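# Carry pillar and ball in one hand, then place them

## Task

Four loose items are on the table: a wooden pillar, a wooden ball, a white tray and a plywood board. Get the pillar and the ball into a single hand together, and hold them up for a moment so that neither touches anything except that hand and each other: not the table, the tray, the board, the other hand, or any arm. Then set the ball on the tray and the pillar on the board. During this, each of the two may touch only a hand, the other of the pair, and its own destination (ball to tray, pillar to board). An arm may touch it only once that item is directly above its destination. If both arms, hands included, touch the items at once while either item is not yet directly above its destination, the one-hand carry must be done again. Any other forbidden contact also means the one-hand carry must be repeated.

## Robot and tools

Robot: two arms, left_arm and right_arm, each ending in the same five-finger right hand, so the hands are not mirror images. Calibrated bases in the scene frame: left_arm at (+0.088, +0.596, +0.013) m and right_arm at (+0.075, -0.728, +0.013) m, both almost unrotated. Scene frame: origin at table height, halfway between the nominal bases. +z is up, +x points out over the table, and left_arm is on the +y side. Image left and right do not follow the arm names.

Frames: every hand pose, velocity, Hand target and offset for an arm uses that arm's own base frame. Fixed cameras and the table use the scene frame. The hand point sits 0.15 m out from the wrist flange and 0.05 m in front of the palm. Its +z runs along the straight fingers, +y points out of the palm, and +x runs across the palm away from the thumb. The fingertips reach 0.06-0.07 m past the point. A bracket on the little-finger side can strike objects. With the fingers level, the wrist may hang up to 0.13 m below the point (palm down), or up to 0.25 m (palm up).

execute_actions(actions, cameras): actions is a list of actions. Each action has up to 15 rows, and each row lasts 1/30 s. If an action has fewer rows, its last row is held to fill 15. Each row is one list of 28 numbers covering both arms, each in [-1, 1]:
- left_arm dx, dy, dz, rx, ry, rz
- left hand: little, ring, middle, index, thumb_bend, thumb_turn, force_limit, speed
- the same 14 numbers for right_arm.
The pose numbers are offsets, not poses. Each row is measured from the arm's Hand target as it stood when the action began, not from the previous row, so repeating an offset moves the arm further. Scale: 1.0 equals 0.6 m or 180 degrees. rx, ry, rz together form one rotation vector, and the turn is about the Hand target's position. Six zeros re-command the current Hand target.

Hand numbers are targets, not offsets. For the fingers, -1 is straight and +1 is curled. For thumb_bend, -1 is straight and +1 is fully bent. For thumb_turn, -1 is beside the palm and +1 is in front of the palm, facing the fingers. force_limit runs from about 0 N at -1 to 10 N at +1 (15 N on the thumb motors). speed grows from near zero at -1 to full at +0.48 and stays full above that. No value means 'unchanged', so to leave a hand alone, resend the eight numbers it last used. With the thumb turned in, the hand can enclose objects about 0.035-0.065 m thick. For a gentle grip, close at speed -0.94 or lower. To squeeze harder, raise force_limit and send a more-closed target. To loosen, send a target more open than hand_measured.

move(target, speed, blend, stop_force, zero, blocking, cameras): target is one 28-number row, or a list of up to 15 such rows. The offsets are measured from the Hand targets at the start of the move, including for later rows. Each hand point travels in a straight line and does not avoid obstacles. speed is in m/s, from 0.002 to 3.2, default 0.25; turning is capped at twice that in rad/s. blend is a corner radius in m for lists (0 means a stop at each corner). stop_force, 4-120 N for both arms, ends an arm's path when its wrist sensor feels that much push against its motion. It is unreliable when the hand turns, and it cannot be combined with blocking=false. zero (default true) re-zeroes the sensor before the move. Leave stop_force out when backing away from a contact. The result adds a 'move:' line giving the ending (done, off_target, moving, held, fault) and any limits: paced means a command was clipped, held means steps were withheld.

Other tools:
- wait(seconds 0-10) lets time run.
- stop() brakes a running move.
- zoom_image(camera, region=[x0,y0,x1,y1]) enlarges part of the latest image from one camera, up to 504x504 px.
- show_instructions() shows the reference pages.
- zero_wrist_force(arm) re-zeroes one arm's force sensor.
- finished_scene(scene) ends the scene with the number printed in the results; it cannot be undone.
Cameras: cam_head_left, cam_head_right, cam_high, cam_low, cam_left_wrist, cam_right_wrist, all 896x504. Pass ['all'] to get every camera, or [] for none.

Result lines:
- end_effector_position (m), end_effector_quat_wxyz and velocities are in the base frame.
- Hand target is the last commanded pose after clipping; the next offsets start from it. The hand often settles a bit short of it; send the missing distance if needed.
- Joint positions and torques are given per joint.
- Wrist force and Wrist torque are in end-effector axes, with a third line for the peak since the last report.
- hand_measured, hand_stopped_by (moving, target, force, stalled, fault) and hand_load_n are in motor order. A load falling to about 0 signals a lost grip.
- Motor temperatures are reported; a MOTOR HOT line appears at 70 °C.

Cautions:
- Orientation commands are clipped to 32 degrees from the measured orientation.
- The arms are stiff, so aiming past a firm contact can trigger a fault: net outside force near 150 N, or contact torque at a joint limit (wrist joints about 31-32 N m). A fault freezes the arm for 10 s.
- A clearance check blocks commands that would bring one arm near the other, but it does not stop fingers. Any hit between the arms, or one hand gripping the other, can fail the task.
- Route paths around an arm's own base, not close past it.
- Holding loads or straining toward poses the arm cannot reach heats the motors, and 85 °C brakes the arm.
- Do not drop items, release them while moving, slam them, or push hard. An item falling off the table, or left off it, fails the task.
- A loose object may occasionally get nudged by an outside push.

Each tool is called after ">>>" by a JSON object that holds its "name" and its "arguments".

Reference images:

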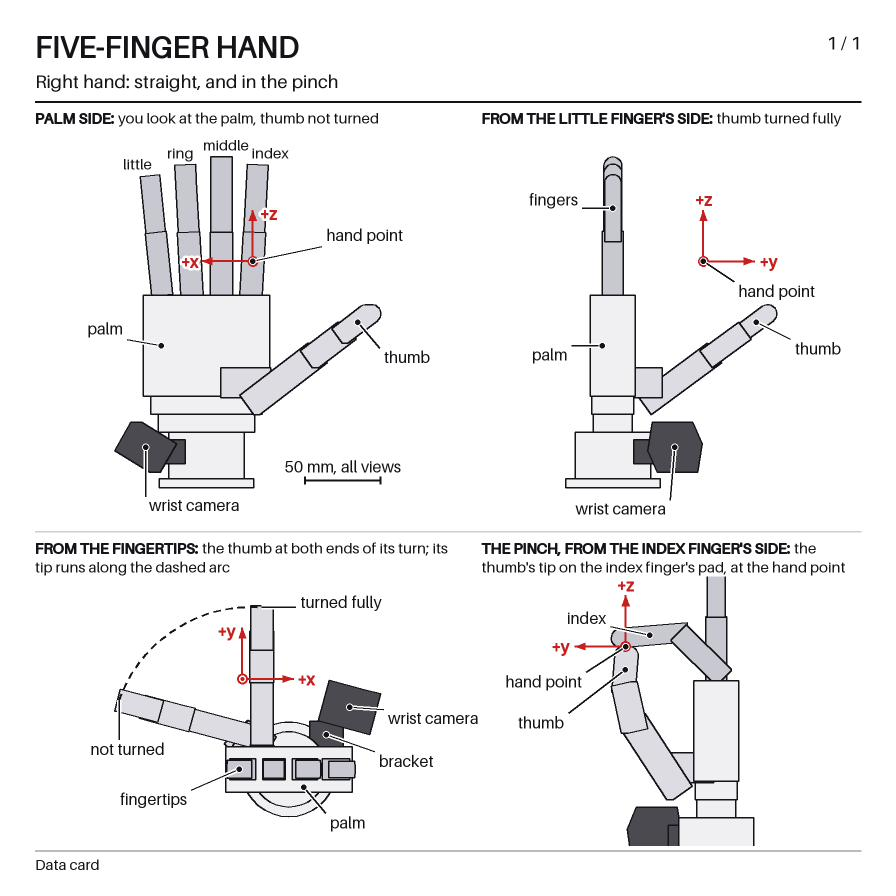

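## Session

>>> {"name": "execute_actions", "arguments": {"actions": []}}

>>> {"name": "zoom_image", "arguments": {"camera": "cam_high", "region": [300, 240, 690, 440]}}

Nothing of this call was run. Scene 2 begins with your next reply.

Nothing of this call was run. Scene 2 begins with your next reply.

>>> {"name": "execute_actions", "arguments": {"actions": []}}

>>> {"name": "zoom_image", "arguments": {"camera": "cam_high", "region": [300, 240, 690, 440]}}

Scene clock: 0.00 s.
left_arm: end_effector_position=(+0.6860, -0.6231, +0.3361) hand_measured=(-1.000, -1.000, -1.000, -1.000, -1.000, -1.000) hand_load_n=(+0.0, +0.0, +0.0, +0.0, +0.0, +0.0) hand_stopped_by=(target, target, target, target, target, target) hand_force_limit=0.00 hand_speed=-0.80 end_effector_quat_wxyz=(+0.332, +0.891, -0.165, +0.262) | right_arm: end_effector_position=(+0.2280, +0.4958, +0.3557) hand_measured=(-1.000, -1.000, -1.000, -1.000, -1.000, -1.000) hand_load_n=(+0.0, +0.0, +0.0, +0.0, +0.0, +0.0) hand_stopped_by=(target, target, target, target, target, target) hand_force_limit=0.00 hand_speed=-0.80 end_effector_quat_wxyz=(+0.006, -0.290, +0.956, -0.039)
Joint positions: left_arm=[-0.79 -1.123 1.384 0.458 1.796 1.045] | right_arm=[0.748 -1.499 1.796 1.297 1.646 -1.41]
Joint velocities: within noise
Joint torques (N m): no reading
Motor temperatures (°C): left_arm=[40 28 37 41 43 51] | right_arm=[42 42 36 43 42 38]
Wrist force (N): no reading
Wrist torque (N m): no reading
Wrist force, peak (N): no reading
Hand target: left_arm +0.6860, -0.6231, +0.3361; +0.332, +0.891, -0.165, +0.262 | right_arm +0.2280, +0.4958, +0.3557; +0.006, -0.290, +0.956, -0.039
camera_calibration:
cam_left_wrist: T_world_to_cam=[[-0.296487, -0.748075, 0.5937, -0.454548], [-0.950846, 0.289393, -0.110201, 0.875644], [-0.0893743, -0.59719, -0.797105, 0.0706953], [0, 0, 0, 1]] pos_world=[0.704153, -0.551223, 0.422713]
cam_right_wrist: T_world_to_cam=[[-0.749847, 0.649689, -0.125035, -0.10042], [0.512766, 0.690104, 0.510712, -0.641008], [0.418091, 0.318842, -0.850611, 0.164603], [0, 0, 0, 1]] pos_world=[0.184569, 0.455122, 0.454828]

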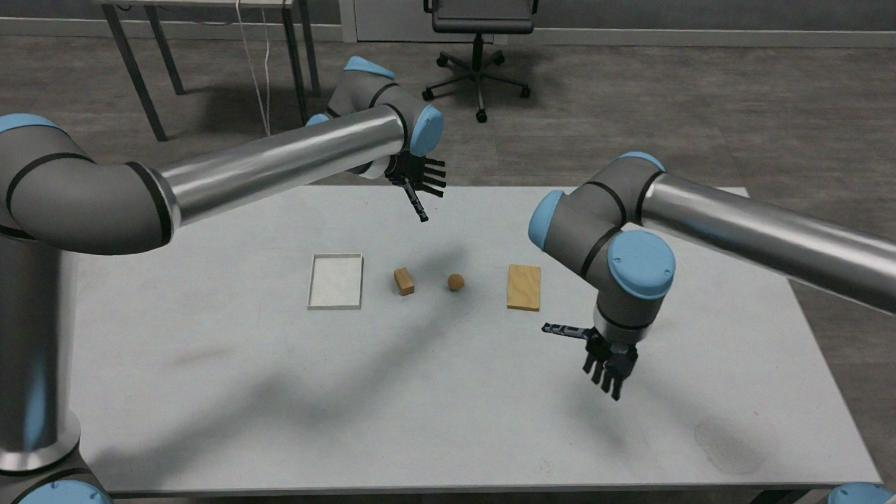

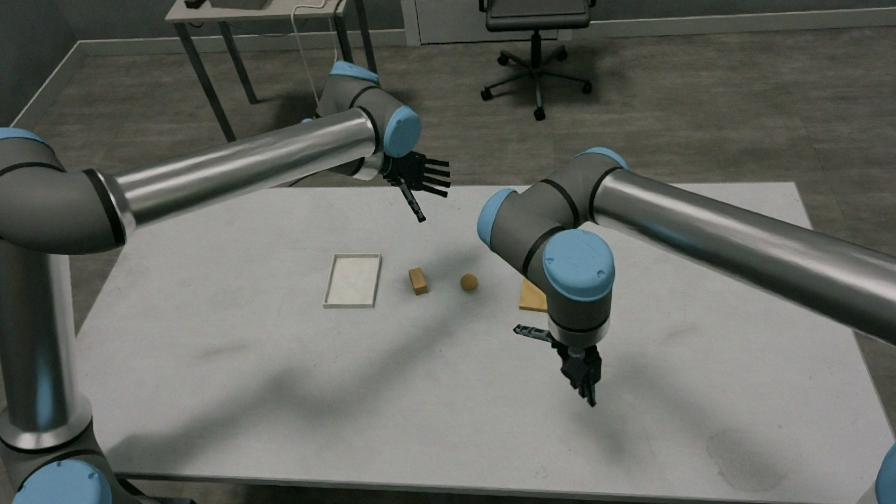

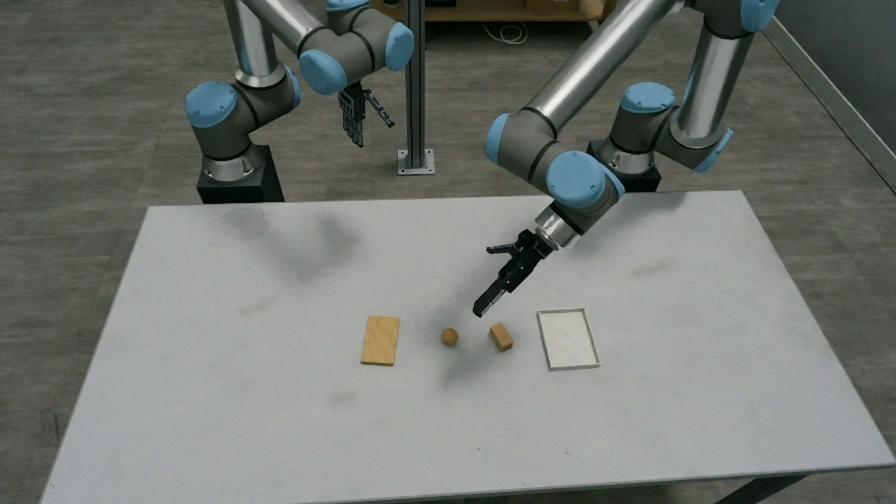

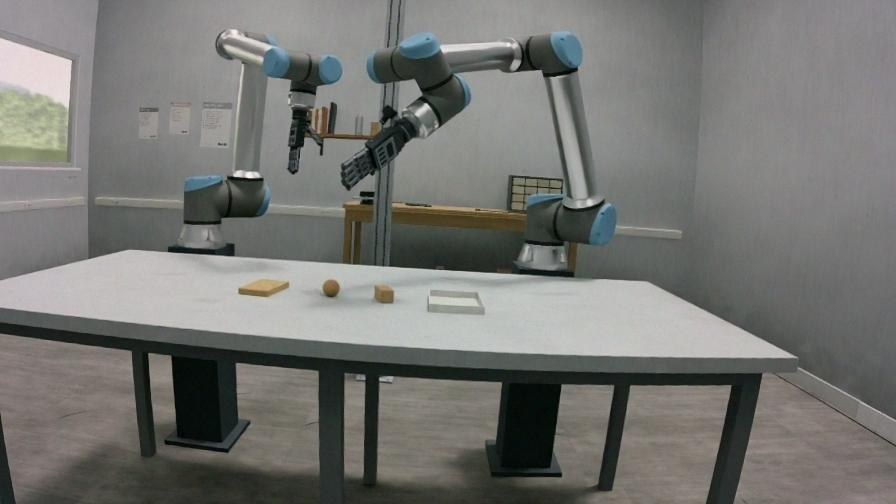

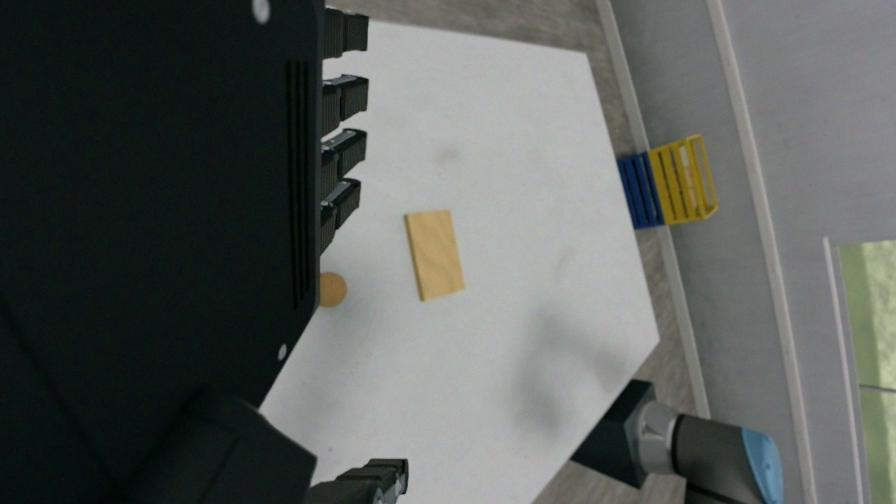

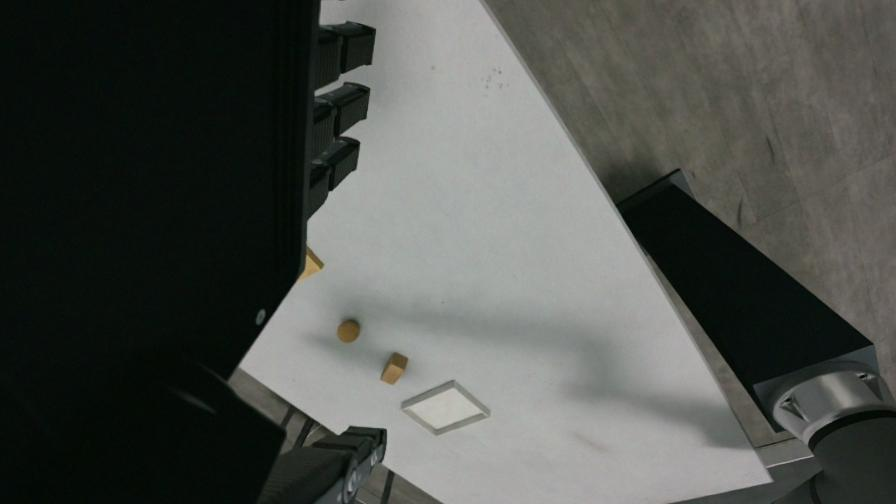

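Scaled by 1.292 from the camera's 896x504 image, which has a finer 1280x720 frame.

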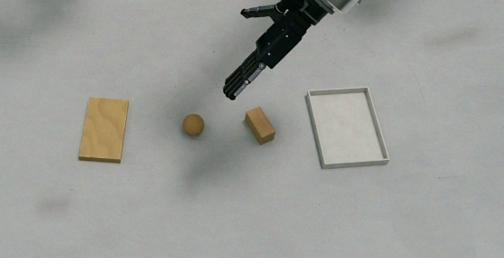

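>>> {"name": "move", "arguments": {"target": [0.038,0.182,-0.227,0.2465,-0.4855,-0.512,-1,-1,-1,-1,-1,1,-0.5,0.3,0.05,-0.42,0.05,0,0,0,-1,-1,-1,-1,-1,-1,0,-0.8], "speed": 0.45, "cameras": ["cam_left_wrist","cam_high"]}}

Scene clock: 3.90 s.
left_arm: end_effector_position=(+0.7088, -0.5139, +0.1999) hand_measured=(-1.000, -1.000, -1.000, -1.000, -1.000, +1.000) hand_load_n=(+0.0, +0.0, +0.0, +0.0, +0.0, +0.0) hand_stopped_by=(target, target, target, target, target, target) hand_force_limit=-0.50 hand_speed=0.30 end_effector_quat_wxyz=(+0.076, -0.184, +0.905, -0.375) | right_arm: end_effector_position=(+0.2580, +0.2438, +0.3857) hand_measured=(-1.000, -1.000, -1.000, -1.000, -1.000, -1.000) hand_load_n=(+0.0, +0.0, +0.0, +0.0, +0.0, +0.0) hand_stopped_by=(target, target, target, target, target, target) hand_force_limit=0.00 hand_speed=-0.80 end_effector_quat_wxyz=(+0.006, -0.290, +0.956, -0.039)
Joint positions: left_arm=[-0.799 -1.108 1.495 0.433 1.83 3.409] | right_arm=[0.082 -1.851 2.043 1.351 1.644 -2.078]
Joint torques (N m): left_arm=[-13.51 -92.55 -26.28 -1.98 -4.16 3.11] | right_arm=[-7.76 -28.4 -27.39 6.38 -1.29 -1.62]
Wrist force (N): left_arm=[1.6 0.6 0.6] | right_arm=[-0.1 -0.8 0.0]
Wrist torque (N m): left_arm=[-0.20 -0.16 0.03] | right_arm=[-0.13 0.02 0.12]
Wrist force, peak (N): left_arm=[2.0 1.0 0.5] | right_arm=[-0.2 0.9 0.0]
Hand target: left_arm +0.7088, -0.5139, +0.1999; +0.076, -0.184, +0.905, -0.375 | right_arm +0.2580, +0.2438, +0.3857; +0.006, -0.290, +0.956, -0.039
Off the commanded pose: left_arm 0.000 m, 0 deg | right_arm 0.000 m, 0 deg.
move: done
camera_calibration:
cam_left_wrist: T_world_to_cam=[[-0.442861, 0.550263, -0.707874, 0.745897], [0.620035, 0.758253, 0.201517, -0.0840475], [0.647635, -0.349662, -0.676983, -0.389825], [0, 0, 0, 1]] pos_world=[0.634905, -0.483017, 0.281033]
Images, in order (width x height): cam_high 896x504, cam_left_wrist 896x504.

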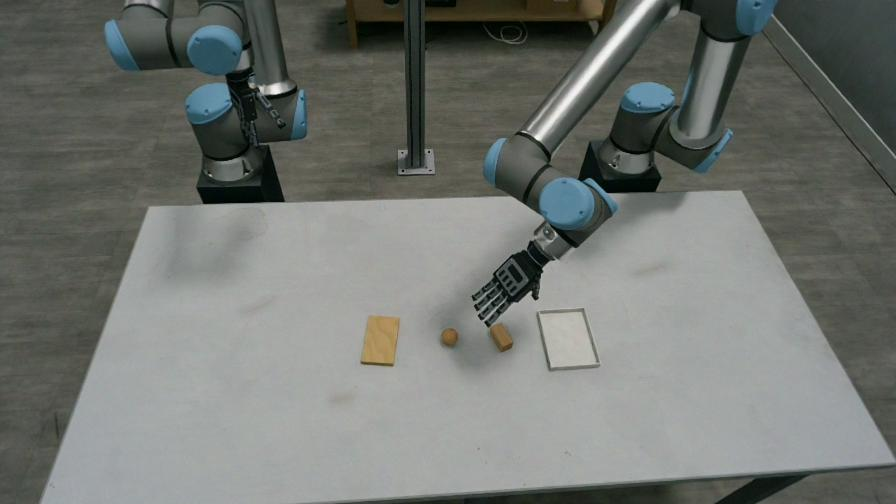

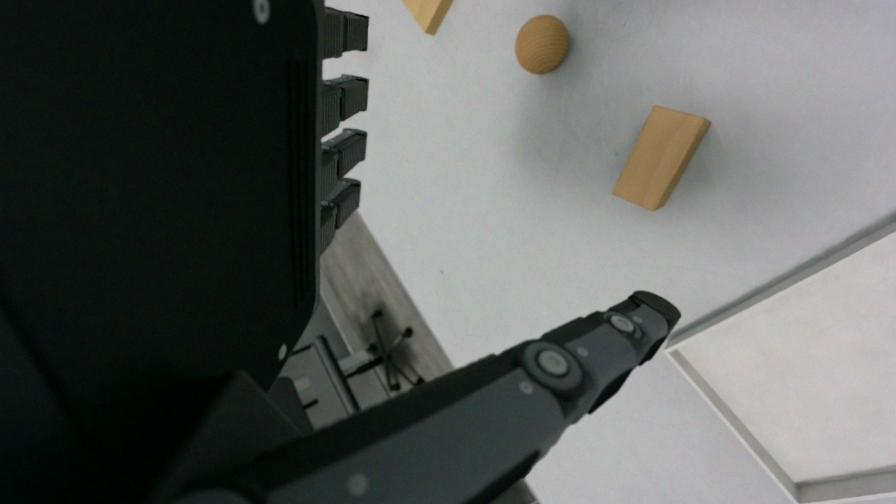

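>>> {"name": "move", "arguments": {"target": [[-0.018,-0.005,-0.2,0,0,0,-0.75,-0.75,-0.75,-0.75,-1,1,-0.5,0.3,0,0,0,0,0,0,-1,-1,-1,-1,-1,-1,0,-0.8],[-0.018,-0.005,-0.300,0,0,0,-0.75,-0.75,-0.75,-0.75,-1,1,-0.5,0.3,0,0,0,0,0,0,-1,-1,-1,-1,-1,-1,0,-0.8]], "speed": [0.25,0.12], "blend": [0.02,0], "cameras": ["cam_left_wrist","cam_low"]}}

Scene clock: 5.97 s.
left_arm: end_effector_position=(+0.6980, -0.5169, +0.0200) hand_measured=(-0.750, -0.750, -0.750, -0.750, -1.000, +1.000) hand_load_n=(+0.0, +0.0, +0.0, +0.0, +0.0, +0.0) hand_stopped_by=(target, target, target, target, target, target) hand_force_limit=-0.50 hand_speed=0.30 end_effector_quat_wxyz=(+0.076, -0.184, +0.905, -0.375) | right_arm: end_effector_position=(+0.2580, +0.2438, +0.3857) hand_measured=(-1.000, -1.000, -1.000, -1.000, -1.000, -1.000) hand_load_n=(+0.0, +0.0, +0.0, +0.0, +0.0, +0.0) hand_stopped_by=(target, target, target, target, target, target) hand_force_limit=0.00 hand_speed=-0.80 end_effector_quat_wxyz=(+0.006, -0.290, +0.956, -0.039)
Joint positions: left_arm=[-0.813 -0.972 1.638 0.152 1.821 3.399] | right_arm=[0.082 -1.851 2.043 1.351 1.644 -2.078]
Joint torques (N m): left_arm=[-7.36 -55.51 -19.89 -1.55 -4.07 -1.25] | right_arm=[-7.77 -29.11 -27.56 6.67 -1.22 -1.43]
Wrist force (N): left_arm=[1.0 0.6 0.4] | right_arm=[-0.2 -0.1 0.2]
Wrist torque (N m): left_arm=[-0.21 -0.08 0.00] | right_arm=[-0.04 0.03 0.13]
Wrist force, peak (N): left_arm=[1.6 1.5 1.3] | right_arm=[-0.6 -0.3 0.5]
Hand target: left_arm +0.6980, -0.5169, +0.0199; +0.076, -0.184, +0.905, -0.375 | right_arm +0.2580, +0.2438, +0.3857; +0.006, -0.290, +0.956, -0.039
Off the commanded pose: left_arm 0.000 m, 0 deg | right_arm 0.000 m, 0 deg.
move: done
camera_calibration:
cam_left_wrist: T_world_to_cam=[[-0.442675, 0.55035, -0.707922, 0.61535], [0.620147, 0.758139, 0.201602, -0.0389571], [0.647655, -0.349772, -0.676907, -0.505743], [0, 0, 0, 1]] pos_world=[0.624106, -0.486017, 0.101133]
Images, in order (width x height): cam_low 896x504, cam_left_wrist 896x504.

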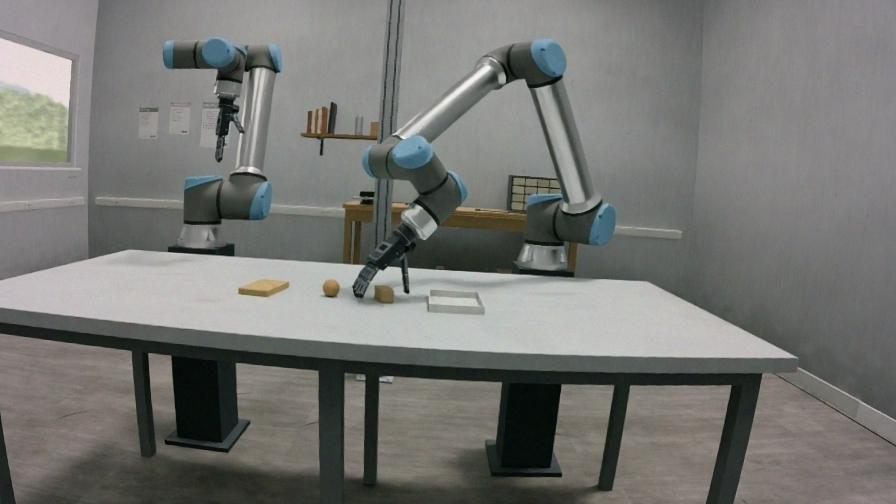

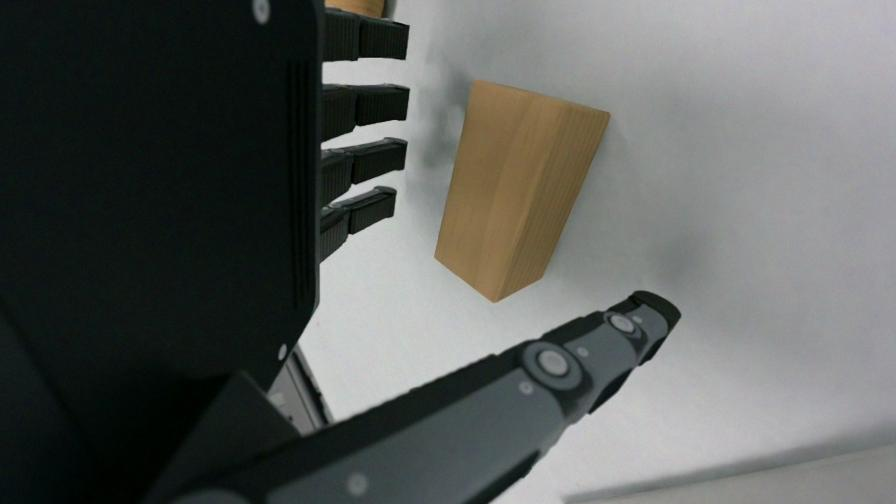

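>>> {"name": "move", "arguments": {"target": [0,0,0,0,0,0,0.5,0.5,0.5,0.5,0.5,1,-0.5,-0.7,0,0,0,0,0,0,-1,-1,-1,-1,-1,-1,0,-0.8], "cameras": ["cam_left_wrist","cam_low"]}}

Scene clock: 7.53 s.
left_arm: end_effector_position=(+0.6980, -0.5169, +0.0199) hand_measured=(+0.188, +0.078, +0.022, +0.078, -0.606, +1.000) hand_load_n=(+4.0, +0.5, +0.0, +3.5, +9.5, +5.0) hand_stopped_by=(force, force, force, force, force, target) hand_force_limit=-0.50 hand_speed=-0.70 end_effector_quat_wxyz=(+0.076, -0.184, +0.905, -0.375) | right_arm: end_effector_position=(+0.2580, +0.2438, +0.3857) hand_measured=(-1.000, -1.000, -1.000, -1.000, -1.000, -1.000) hand_load_n=(+0.0, +0.0, +0.0, +0.0, +0.0, +0.0) hand_stopped_by=(target, target, target, target, target, target) hand_force_limit=0.00 hand_speed=-0.80 end_effector_quat_wxyz=(+0.006, -0.290, +0.956, -0.039)
Joint positions: left_arm=[-0.813 -0.972 1.638 0.151 1.821 3.399] | right_arm=[0.082 -1.851 2.043 1.351 1.644 -2.078]
Joint torques (N m): left_arm=[6.13 -59.31 -21.62 -0.5 -3.5 -1.12] | right_arm=[-8.39 -28.8 -27.82 6.44 -1.11 -1.56]
Wrist force (N): left_arm=[1.3 -1.6 -2.6] | right_arm=[0.2 -0.4 0.5]
Wrist torque (N m): left_arm=[-0.32 -0.14 0.03] | right_arm=[-0.11 -0.04 0.16]
Wrist force, peak (N): left_arm=[1.3 -1.6 -2.6] | right_arm=[-0.6 0.1 0.4]
Hand target: left_arm +0.6980, -0.5169, +0.0199; +0.076, -0.184, +0.905, -0.375 | right_arm +0.2580, +0.2438, +0.3857; +0.006, -0.290, +0.956, -0.039
Off the commanded pose: left_arm 0.000 m, 0 deg | right_arm 0.000 m, 0 deg.
move: done
camera_calibration:
cam_left_wrist: T_world_to_cam=[[-0.442675, 0.55035, -0.707922, 0.615279], [0.620147, 0.758139, 0.201602, -0.0389369], [0.647655, -0.349772, -0.676907, -0.50581], [0, 0, 0, 1]] pos_world=[0.624106, -0.486017, 0.101033]
Images, in order (width x height): cam_low 896x504, cam_left_wrist 896x504.

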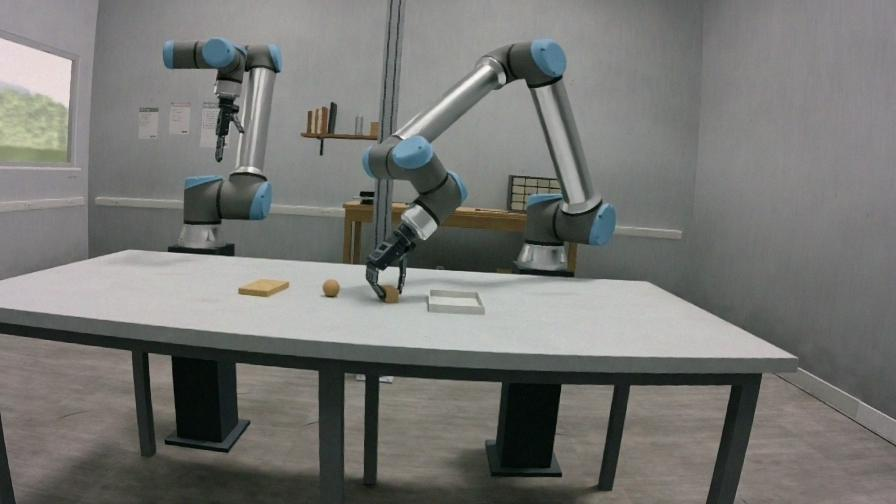

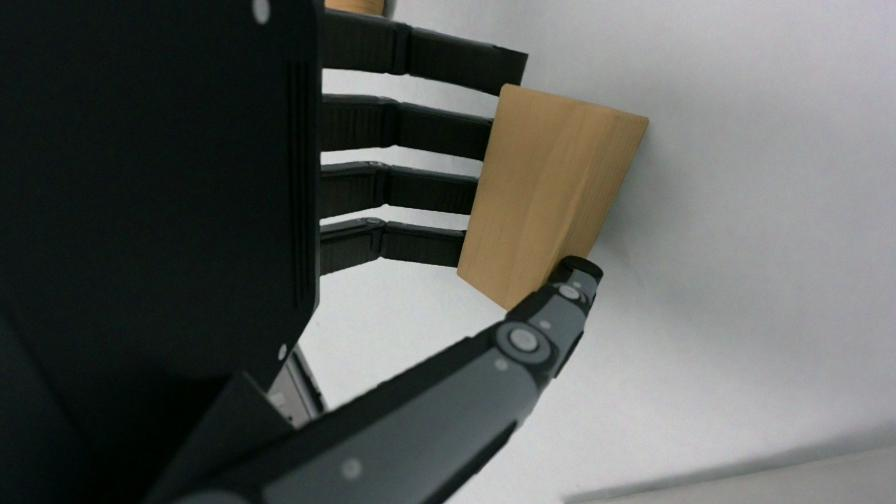

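>>> {"name": "move", "arguments": {"target": [[0,0,0.15,0,0,0,0.5,0.5,0.5,0.5,0.5,1,-0.5,-0.7,0,0,0,0,0,0,-1,-1,-1,-1,-1,-1,0,-0.8],[-0.13,0.16,0.6,-0.138,0.3255,0.3535,0.5,0.5,0.5,0.5,0.5,1,-0.5,-0.7,0,0,0,0,0,0,-1,-1,-1,-1,-1,-1,0,-0.8],[-0.13,0.16,0.6,-0.3725,0.878,0.300,0.5,0.5,0.5,0.5,0.5,1,-0.5,-0.7,0,0,0,0,0,0,-1,-1,-1,-1,-1,-1,0,-0.8]], "speed": [0.12,0.4,0.4], "blend": [0.02,0.01,0], "cameras": ["cam_left_wrist","cam_high","cam_low"]}}

Scene clock: 13.53 s.
left_arm: end_effector_position=(+0.6200, -0.4209, +0.3800) hand_measured=(+0.188, +0.078, +0.022, +0.076, -0.606, +1.000) hand_load_n=(+4.0, +0.5, +0.0, +4.5, +9.5, +5.5) hand_stopped_by=(force, force, force, force, force, target) hand_force_limit=-0.50 hand_speed=-0.70 end_effector_quat_wxyz=(+0.751, +0.629, +0.128, +0.153) | right_arm: end_effector_position=(+0.2580, +0.2438, +0.3857) hand_measured=(-1.000, -1.000, -1.000, -1.000, -1.000, -1.000) hand_load_n=(+0.0, +0.0, +0.0, +0.0, +0.0, +0.0) hand_stopped_by=(target, target, target, target, target, target) hand_force_limit=0.00 hand_speed=-0.80 end_effector_quat_wxyz=(+0.006, -0.290, +0.956, -0.039)
Joint positions: left_arm=[-0.617 -1.39 2.146 -0.962 2.113 -0.107] | right_arm=[0.082 -1.851 2.043 1.351 1.644 -2.078]
Joint torques (N m): left_arm=[-13.25 -29.02 -22.18 -7.13 -4.94 -1.08] | right_arm=[-7.49 -29.52 -27.24 6.4 -1.3 -1.4]
Wrist force (N): left_arm=[0.6 -1.1 -1.5] | right_arm=[-0.2 0.3 0.1]
Wrist torque (N m): left_arm=[0.15 0.18 0.07] | right_arm=[0.03 0.03 0.15]
Wrist force, peak (N): left_arm=[1.4 -1.5 -3.1] | right_arm=[-0.2 -0.5 0.5]
Hand target: left_arm +0.6200, -0.4209, +0.3799; +0.751, +0.629, +0.128, +0.153 | right_arm +0.2580, +0.2438, +0.3857; +0.006, -0.290, +0.956, -0.039
Off the commanded pose: left_arm 0.000 m, 0 deg | right_arm 0.000 m, 0 deg.
move: done
camera_calibration:
cam_left_wrist: T_world_to_cam=[[0.117469, 0.214826, 0.969562, -0.343148], [-0.989169, 0.111831, 0.0950665, 0.630252], [-0.0880047, -0.970229, 0.225636, -0.325949], [0, 0, 0, 1]] pos_world=[0.63505, -0.31301, 0.346333]
Images, in order (width x height): cam_high 896x504, cam_low 896x504, cam_left_wrist 896x504.

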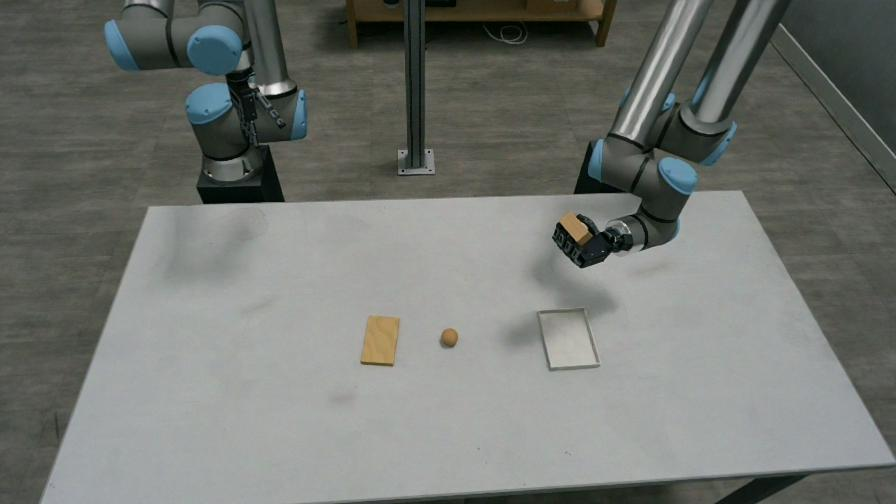

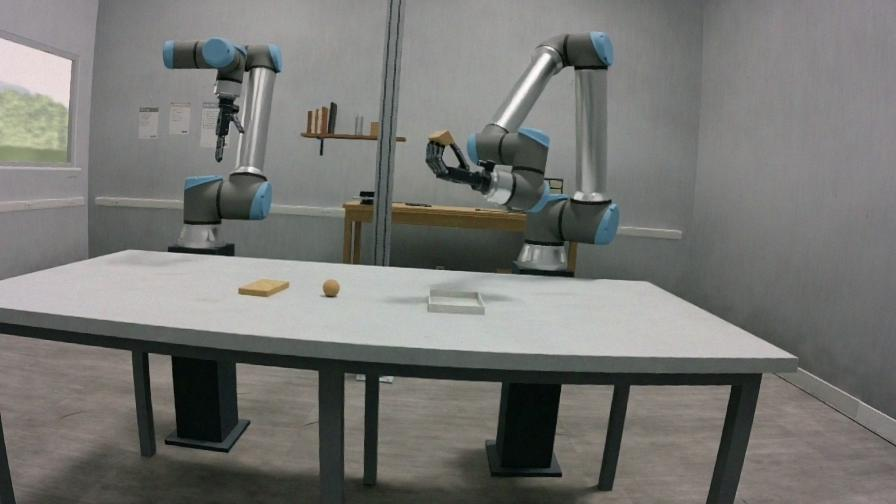

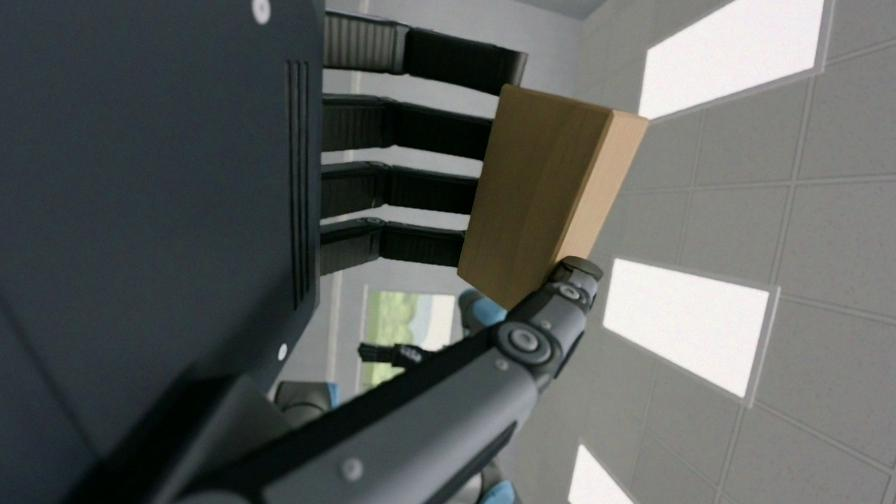

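>>> {"name": "move", "arguments": {"target": [0,0,0,0.2047,0.0869,0,0.5,0.5,0.5,0.5,0.5,1,-0.5,-0.7,0,0,0,0,0,0,-1,-1,-1,-1,-1,-1,0,-0.8], "speed": 0.4}}

>>> {"name": "move", "arguments": {"target": [0,0,0,0,0,0,0.19,0.08,0.03,0.08,-0.72,1,-0.5,-0.9,0,0,0,0,0,0,-1,-1,-1,-1,-1,-1,0,-0.8], "cameras": ["cam_left_wrist","cam_low"]}}

Scene clock: 15.53 s.
left_arm: end_effector_position=(+0.6200, -0.4209, +0.3799) hand_measured=(+0.188, +0.078, +0.022, +0.076, -0.606, +1.000) hand_load_n=(+4.0, +0.5, +0.0, +4.0, +9.5, +5.5) hand_stopped_by=(force, force, force, force, force, target) hand_force_limit=-0.50 hand_speed=-0.70 end_effector_quat_wxyz=(+0.490, +0.848, +0.173, +0.100) | right_arm: end_effector_position=(+0.2580, +0.2438, +0.3857) hand_measured=(-1.000, -1.000, -1.000, -1.000, -1.000, -1.000) hand_load_n=(+0.0, +0.0, +0.0, +0.0, +0.0, +0.0) hand_stopped_by=(target, target, target, target, target, target) hand_force_limit=0.00 hand_speed=-0.80 end_effector_quat_wxyz=(+0.006, -0.290, +0.956, -0.039)
Joint positions: left_arm=[-0.608 -1.428 1.836 0.189 2.05 0.304] | right_arm=[0.082 -1.851 2.043 1.351 1.644 -2.078]
Joint torques (N m): left_arm=[-13.8 -29.44 -46.91 4.22 -3.86 2.74] | right_arm=[-5.73 -29.26 -27.01 6.18 -1.48 -1.67]
Wrist force (N): left_arm=[0.7 -0.8 0.3] | right_arm=[0.0 0.2 0.1]
Wrist torque (N m): left_arm=[0.06 0.06 -0.19] | right_arm=[0.00 0.00 0.16]
Wrist force, peak (N): left_arm=[0.5 -2.5 -1.5] | right_arm=[-0.8 -0.2 0.5]
Hand target: left_arm +0.6200, -0.4209, +0.3799; +0.490, +0.848, +0.173, +0.100 | right_arm +0.2580, +0.2438, +0.3857; +0.006, -0.290, +0.956, -0.039
Off the commanded pose: left_arm 0.000 m, 0 deg | right_arm 0.000 m, 0 deg.
move: done

Scene clock: 16.60 s.
left_arm: end_effector_position=(+0.6200, -0.4209, +0.3799) hand_measured=(+0.188, +0.080, +0.030, +0.078, -0.720, +1.000) hand_load_n=(+0.0, +0.0, +0.0, +0.0, +0.0, +0.0) hand_stopped_by=(force, target, target, force, target, target) hand_force_limit=-0.50 hand_speed=-0.90 end_effector_quat_wxyz=(+0.490, +0.848, +0.173, +0.100) | right_arm: end_effector_position=(+0.2580, +0.2438, +0.3857) hand_measured=(-1.000, -1.000, -1.000, -1.000, -1.000, -1.000) hand_load_n=(+0.0, +0.0, +0.0, +0.0, +0.0, +0.0) hand_stopped_by=(target, target, target, target, target, target) hand_force_limit=0.00 hand_speed=-0.80 end_effector_quat_wxyz=(+0.006, -0.290, +0.956, -0.039)
Joint positions: left_arm=[-0.608 -1.428 1.836 0.189 2.05 0.304] | right_arm=[0.082 -1.851 2.043 1.351 1.644 -2.078]
Joint torques (N m): left_arm=[-12.93 -29.28 -46.52 3.86 -3.8 2.63] | right_arm=[-6.31 -28.96 -27.35 6.24 -1.22 -1.32]
Wrist force (N): left_arm=[0.8 -1.0 0.1] | right_arm=[-0.4 -0.2 0.5]
Wrist torque (N m): left_arm=[0.04 0.04 -0.18] | right_arm=[-0.08 0.04 0.13]
Wrist force, peak (N): left_arm=[0.9 -1.2 0.3] | right_arm=[-0.3 -0.3 0.5]
Hand target: left_arm +0.6200, -0.4209, +0.3799; +0.490, +0.848, +0.173, +0.100 | right_arm +0.2580, +0.2438, +0.3857; +0.006, -0.290, +0.956, -0.039
Off the commanded pose: left_arm 0.000 m, 0 deg | right_arm 0.000 m, 0 deg.
move: done
camera_calibration:
cam_left_wrist: T_world_to_cam=[[0.375105, -0.391839, 0.840095, -0.708954], [-0.920453, -0.0500635, 0.387634, 0.408391], [-0.109832, -0.918671, -0.379448, -0.0608519], [0, 0, 0, 1]] pos_world=[0.635154, -0.313253, 0.414192]
Images, in order (width x height): cam_low 896x504, cam_left_wrist 896x504.

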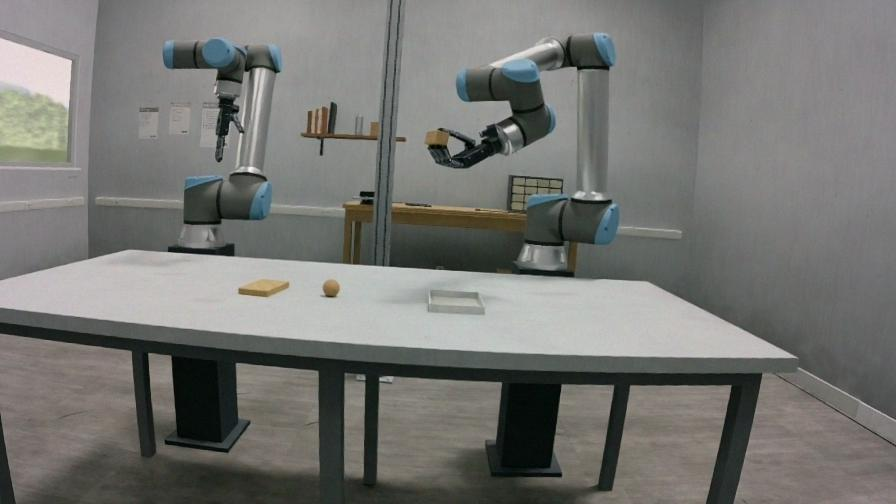

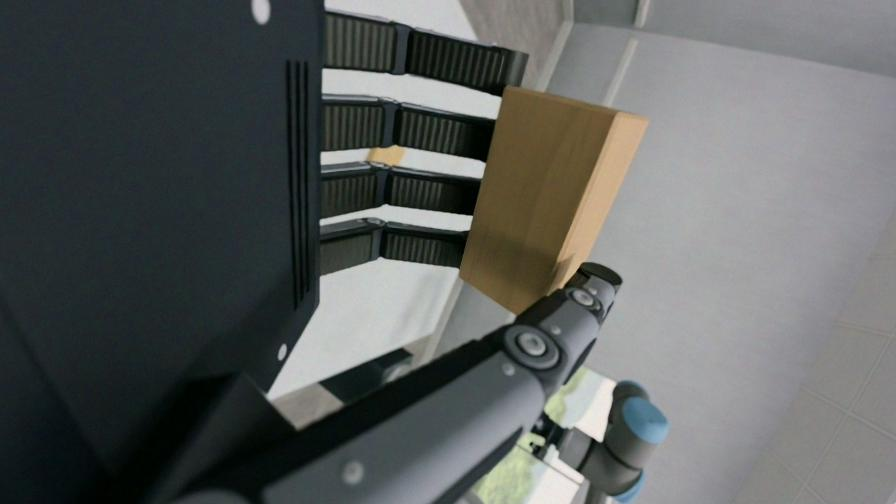

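>>> {"name": "move", "arguments": {"target": [0,0,0,-0.1535,-0.0652,0,0.19,0.08,0.03,0.08,-0.72,1,-0.5,-0.9,0,0,0,0,0,0,-1,-1,-1,-1,-1,-1,0,-0.8], "speed": 0.15, "cameras": ["cam_left_wrist","cam_low"]}}

Scene clock: 19.13 s.
left_arm: end_effector_position=(+0.6200, -0.4209, +0.3799) hand_measured=(+0.188, +0.080, +0.030, +0.078, -0.720, +1.000) hand_load_n=(+0.0, +0.0, +0.0, +0.0, +0.0, +0.0) hand_stopped_by=(force, target, target, force, target, target) hand_force_limit=-0.50 hand_speed=-0.90 end_effector_quat_wxyz=(+0.693, +0.693, +0.141, +0.141) | right_arm: end_effector_position=(+0.2580, +0.2438, +0.3857) hand_measured=(-1.000, -1.000, -1.000, -1.000, -1.000, -1.000) hand_load_n=(+0.0, +0.0, +0.0, +0.0, +0.0, +0.0) hand_stopped_by=(target, target, target, target, target, target) hand_force_limit=0.00 hand_speed=-0.80 end_effector_quat_wxyz=(+0.006, -0.290, +0.956, -0.039)
Joint positions: left_arm=[-0.603 -1.429 2.083 -0.656 2.137 0] | right_arm=[0.082 -1.851 2.043 1.351 1.644 -2.078]
Joint torques (N m): left_arm=[-12.69 -27.39 -23.84 -5.79 -4.09 -1.9] | right_arm=[-7.2 -28.72 -27.29 6.37 -1.33 -1.39]
Wrist force (N): left_arm=[0.6 -1.2 -0.7] | right_arm=[-0.4 0.1 -0.2]
Wrist torque (N m): left_arm=[0.08 0.14 0.07] | right_arm=[0.01 0.06 0.13]
Wrist force, peak (N): left_arm=[0.5 -1.9 -0.9] | right_arm=[-0.5 0.1 0.5]
Hand target: left_arm +0.6200, -0.4209, +0.3799; +0.693, +0.693, +0.141, +0.141 | right_arm +0.2580, +0.2438, +0.3857; +0.006, -0.290, +0.956, -0.039
Off the commanded pose: left_arm 0.000 m, 0 deg | right_arm 0.000 m, 0 deg.
move: done
camera_calibration:
cam_left_wrist: T_world_to_cam=[[0.184232, 0.0574892, 0.9812, -0.45516], [-0.979801, 0.0897305, 0.178712, 0.583361], [-0.0777696, -0.994306, 0.0728592, -0.284405], [0, 0, 0, 1]] pos_world=[0.633315, -0.308964, 0.363071]
Images, in order (width x height): cam_low 896x504, cam_left_wrist 896x504.

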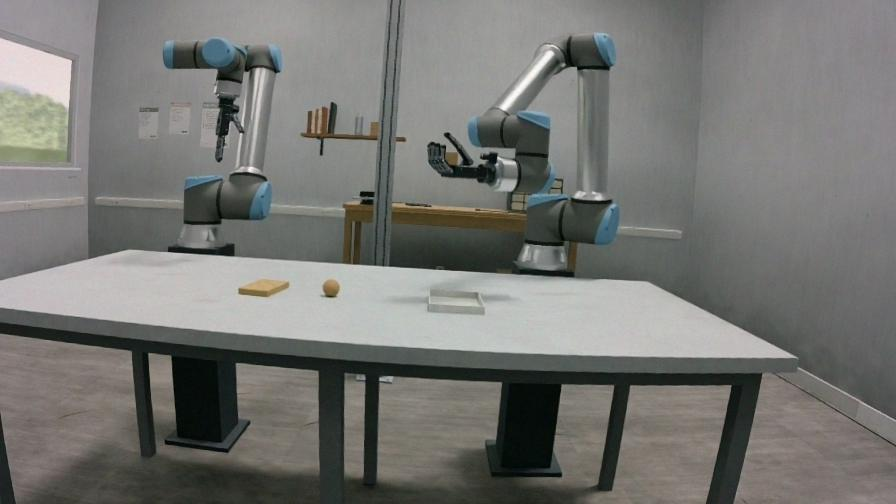

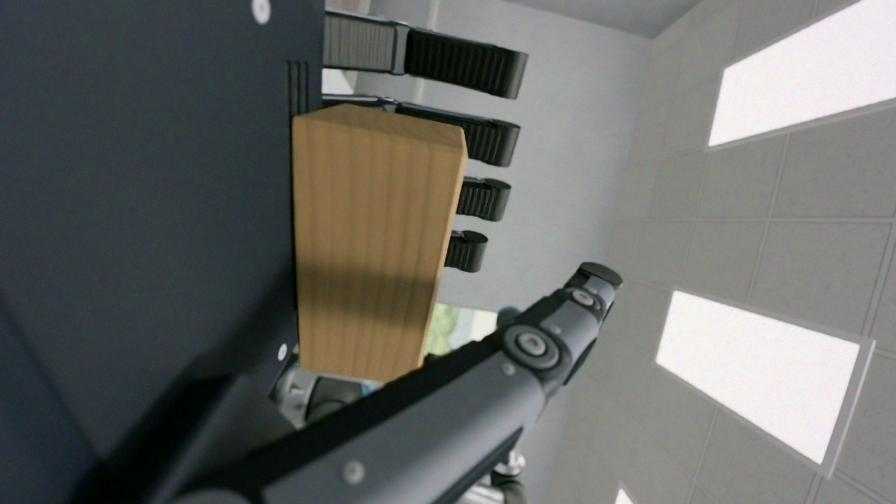

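>>> {"name": "move", "arguments": {"target": [[0,0,0,0,0,0,0.19,0.08,0.03,0.08,-0.72,-0.9,-0.5,0.2,0,0,0,0,0,0,-1,-1,-1,-1,-1,-1,0,-0.8],[0,0,0,0,0,0,0.19,0.08,0.03,0.08,0.3,-0.9,-0.5,0.2,0,0,0,0,0,0,-1,-1,-1,-1,-1,-1,0,-0.8],[0,0,0,0,0,0,0.19,0.08,0.03,0.08,0.3,0.2,-0.3,-0.6,0,0,0,0,0,0,-1,-1,-1,-1,-1,-1,0,-0.8]], "cameras": ["cam_left_wrist"]}}

Scene clock: 23.13 s.
left_arm: end_effector_position=(+0.6200, -0.4209, +0.3799) hand_measured=(+0.188, +0.080, +0.030, +0.078, +0.300, +0.200) hand_load_n=(+0.0, +0.0, +0.0, +0.0, +0.0, +0.0) hand_stopped_by=(force, target, target, force, target, target) hand_force_limit=-0.30 hand_speed=-0.60 end_effector_quat_wxyz=(+0.693, +0.693, +0.141, +0.141) | right_arm: end_effector_position=(+0.2580, +0.2438, +0.3857) hand_measured=(-1.000, -1.000, -1.000, -1.000, -1.000, -1.000) hand_load_n=(+0.0, +0.0, +0.0, +0.0, +0.0, +0.0) hand_stopped_by=(target, target, target, target, target, target) hand_force_limit=0.00 hand_speed=-0.80 end_effector_quat_wxyz=(+0.006, -0.290, +0.956, -0.039)
Joint positions: left_arm=[-0.603 -1.429 2.083 -0.656 2.137 0] | right_arm=[0.082 -1.851 2.043 1.351 1.644 -2.078]
Joint torques (N m): left_arm=[-11.24 -27.11 -26.46 -4.31 -4.13 -1.62] | right_arm=[-6.97 -29.34 -27.45 6.14 -0.98 -1.95]
Wrist force (N): left_arm=[0.2 -1.3 -1.2] | right_arm=[-0.3 0.1 0.1]
Wrist torque (N m): left_arm=[0.10 0.21 0.05] | right_arm=[0.00 0.04 0.14]
Wrist force, peak (N): left_arm=[0.3 -1.7 -1.2] | right_arm=[-0.8 0.0 0.2]
Hand target: left_arm +0.6200, -0.4209, +0.3799; +0.693, +0.693, +0.141, +0.141 | right_arm +0.2580, +0.2438, +0.3857; +0.006, -0.290, +0.956, -0.039
Off the commanded pose: left_arm 0.000 m, 0 deg | right_arm 0.000 m, 0 deg.
move: done
camera_calibration:
cam_left_wrist: T_world_to_cam=[[0.184146, 0.0575969, 0.98121, -0.454978], [-0.979818, 0.0897425, 0.178616, 0.583428], [-0.0777684, -0.994298, 0.0729602, -0.284432], [0, 0, 0, 1]] pos_world=[0.633315, -0.308964, 0.362971]
Images, in order (width x height): cam_left_wrist 896x504.

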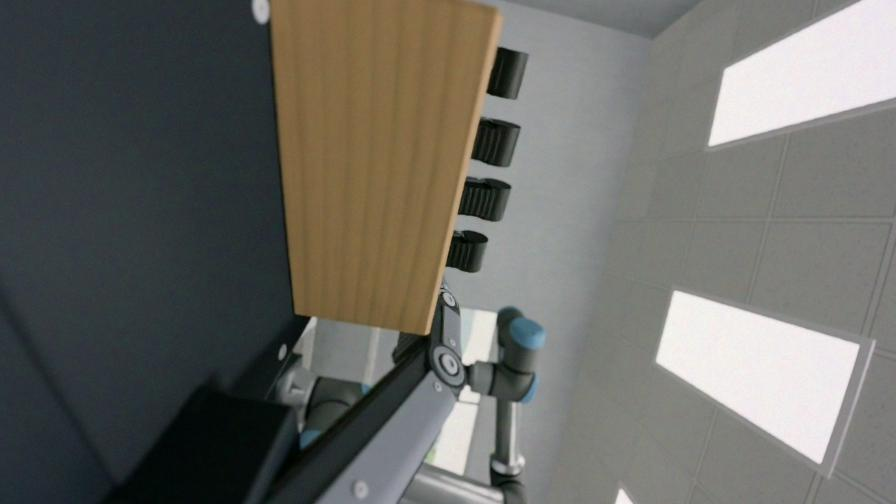

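>>> {"name": "move", "arguments": {"target": [[0,0,0,0,0,0,0.19,0.08,0.03,0.08,0.3,0.4,-0.3,-0.6,0,0,0,0,0,0,-1,-1,-1,-1,-1,-1,0,-0.8],[0,0,0,0,0,0,1,1,0.03,0.08,0.3,0.4,0.1,-0.6,0,0,0,0,0,0,-1,-1,-1,-1,-1,-1,0,-0.8]], "cameras": ["cam_left_wrist","cam_low"]}}

Scene clock: 24.67 s.
left_arm: end_effector_position=(+0.6200, -0.4209, +0.3799) hand_measured=(+0.662, +0.626, +0.030, +0.078, +0.300, +0.400) hand_load_n=(+0.0, +7.5, +0.0, +0.0, +4.5, +3.5) hand_stopped_by=(force, force, target, force, target, target) hand_force_limit=0.10 hand_speed=-0.60 end_effector_quat_wxyz=(+0.693, +0.693, +0.141, +0.141) | right_arm: end_effector_position=(+0.2580, +0.2438, +0.3857) hand_measured=(-1.000, -1.000, -1.000, -1.000, -1.000, -1.000) hand_load_n=(+0.0, +0.0, +0.0, +0.0, +0.0, +0.0) hand_stopped_by=(target, target, target, target, target, target) hand_force_limit=0.00 hand_speed=-0.80 end_effector_quat_wxyz=(+0.006, -0.290, +0.956, -0.039)
Joint positions: left_arm=[-0.603 -1.429 2.083 -0.656 2.137 0] | right_arm=[0.082 -1.851 2.043 1.351 1.644 -2.078]
Joint torques (N m): left_arm=[-11.59 -27.77 -26.95 -3.62 -4.07 -1.49] | right_arm=[-7.1 -29.19 -27.64 6.32 -0.99 -1.46]
Wrist force (N): left_arm=[0.4 -1.0 -0.6] | right_arm=[0.1 0.2 -0.2]
Wrist torque (N m): left_arm=[0.09 0.16 0.07] | right_arm=[0.02 -0.02 0.17]
Wrist force, peak (N): left_arm=[0.1 -1.7 -0.9] | right_arm=[-0.4 0.5 0.0]
Hand target: left_arm +0.6200, -0.4209, +0.3799; +0.693, +0.693, +0.141, +0.141 | right_arm +0.2580, +0.2438, +0.3857; +0.006, -0.290, +0.956, -0.039
Off the commanded pose: left_arm 0.000 m, 0 deg | right_arm 0.000 m, 0 deg.
move: done
camera_calibration:
cam_left_wrist: T_world_to_cam=[[0.184146, 0.0575969, 0.98121, -0.454978], [-0.979818, 0.0897425, 0.178616, 0.583428], [-0.0777684, -0.994298, 0.0729602, -0.284432], [0, 0, 0, 1]] pos_world=[0.633315, -0.308964, 0.362971]
Images, in order (width x height): cam_low 896x504, cam_left_wrist 896x504.

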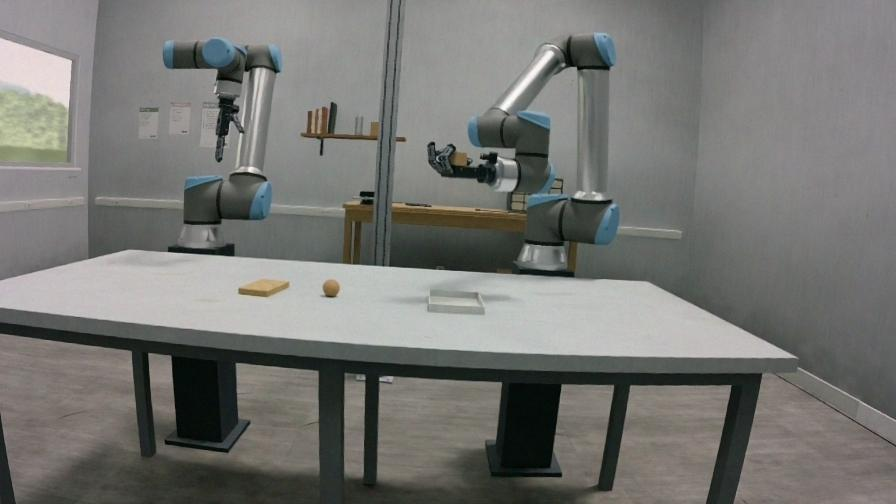

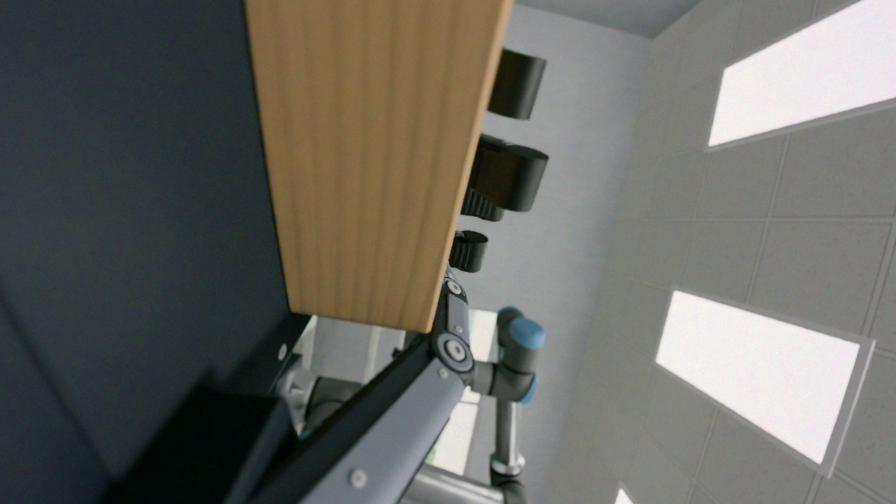

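>>> {"name": "zoom_image", "arguments": {"camera": "cam_low", "region": [410, 120, 570, 210]}}

Scaled by 3.150 from the camera's 896x504 image, which has a finer 1280x720 frame.

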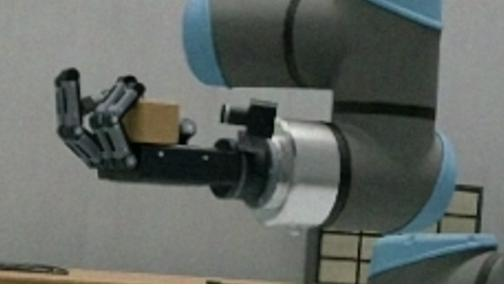

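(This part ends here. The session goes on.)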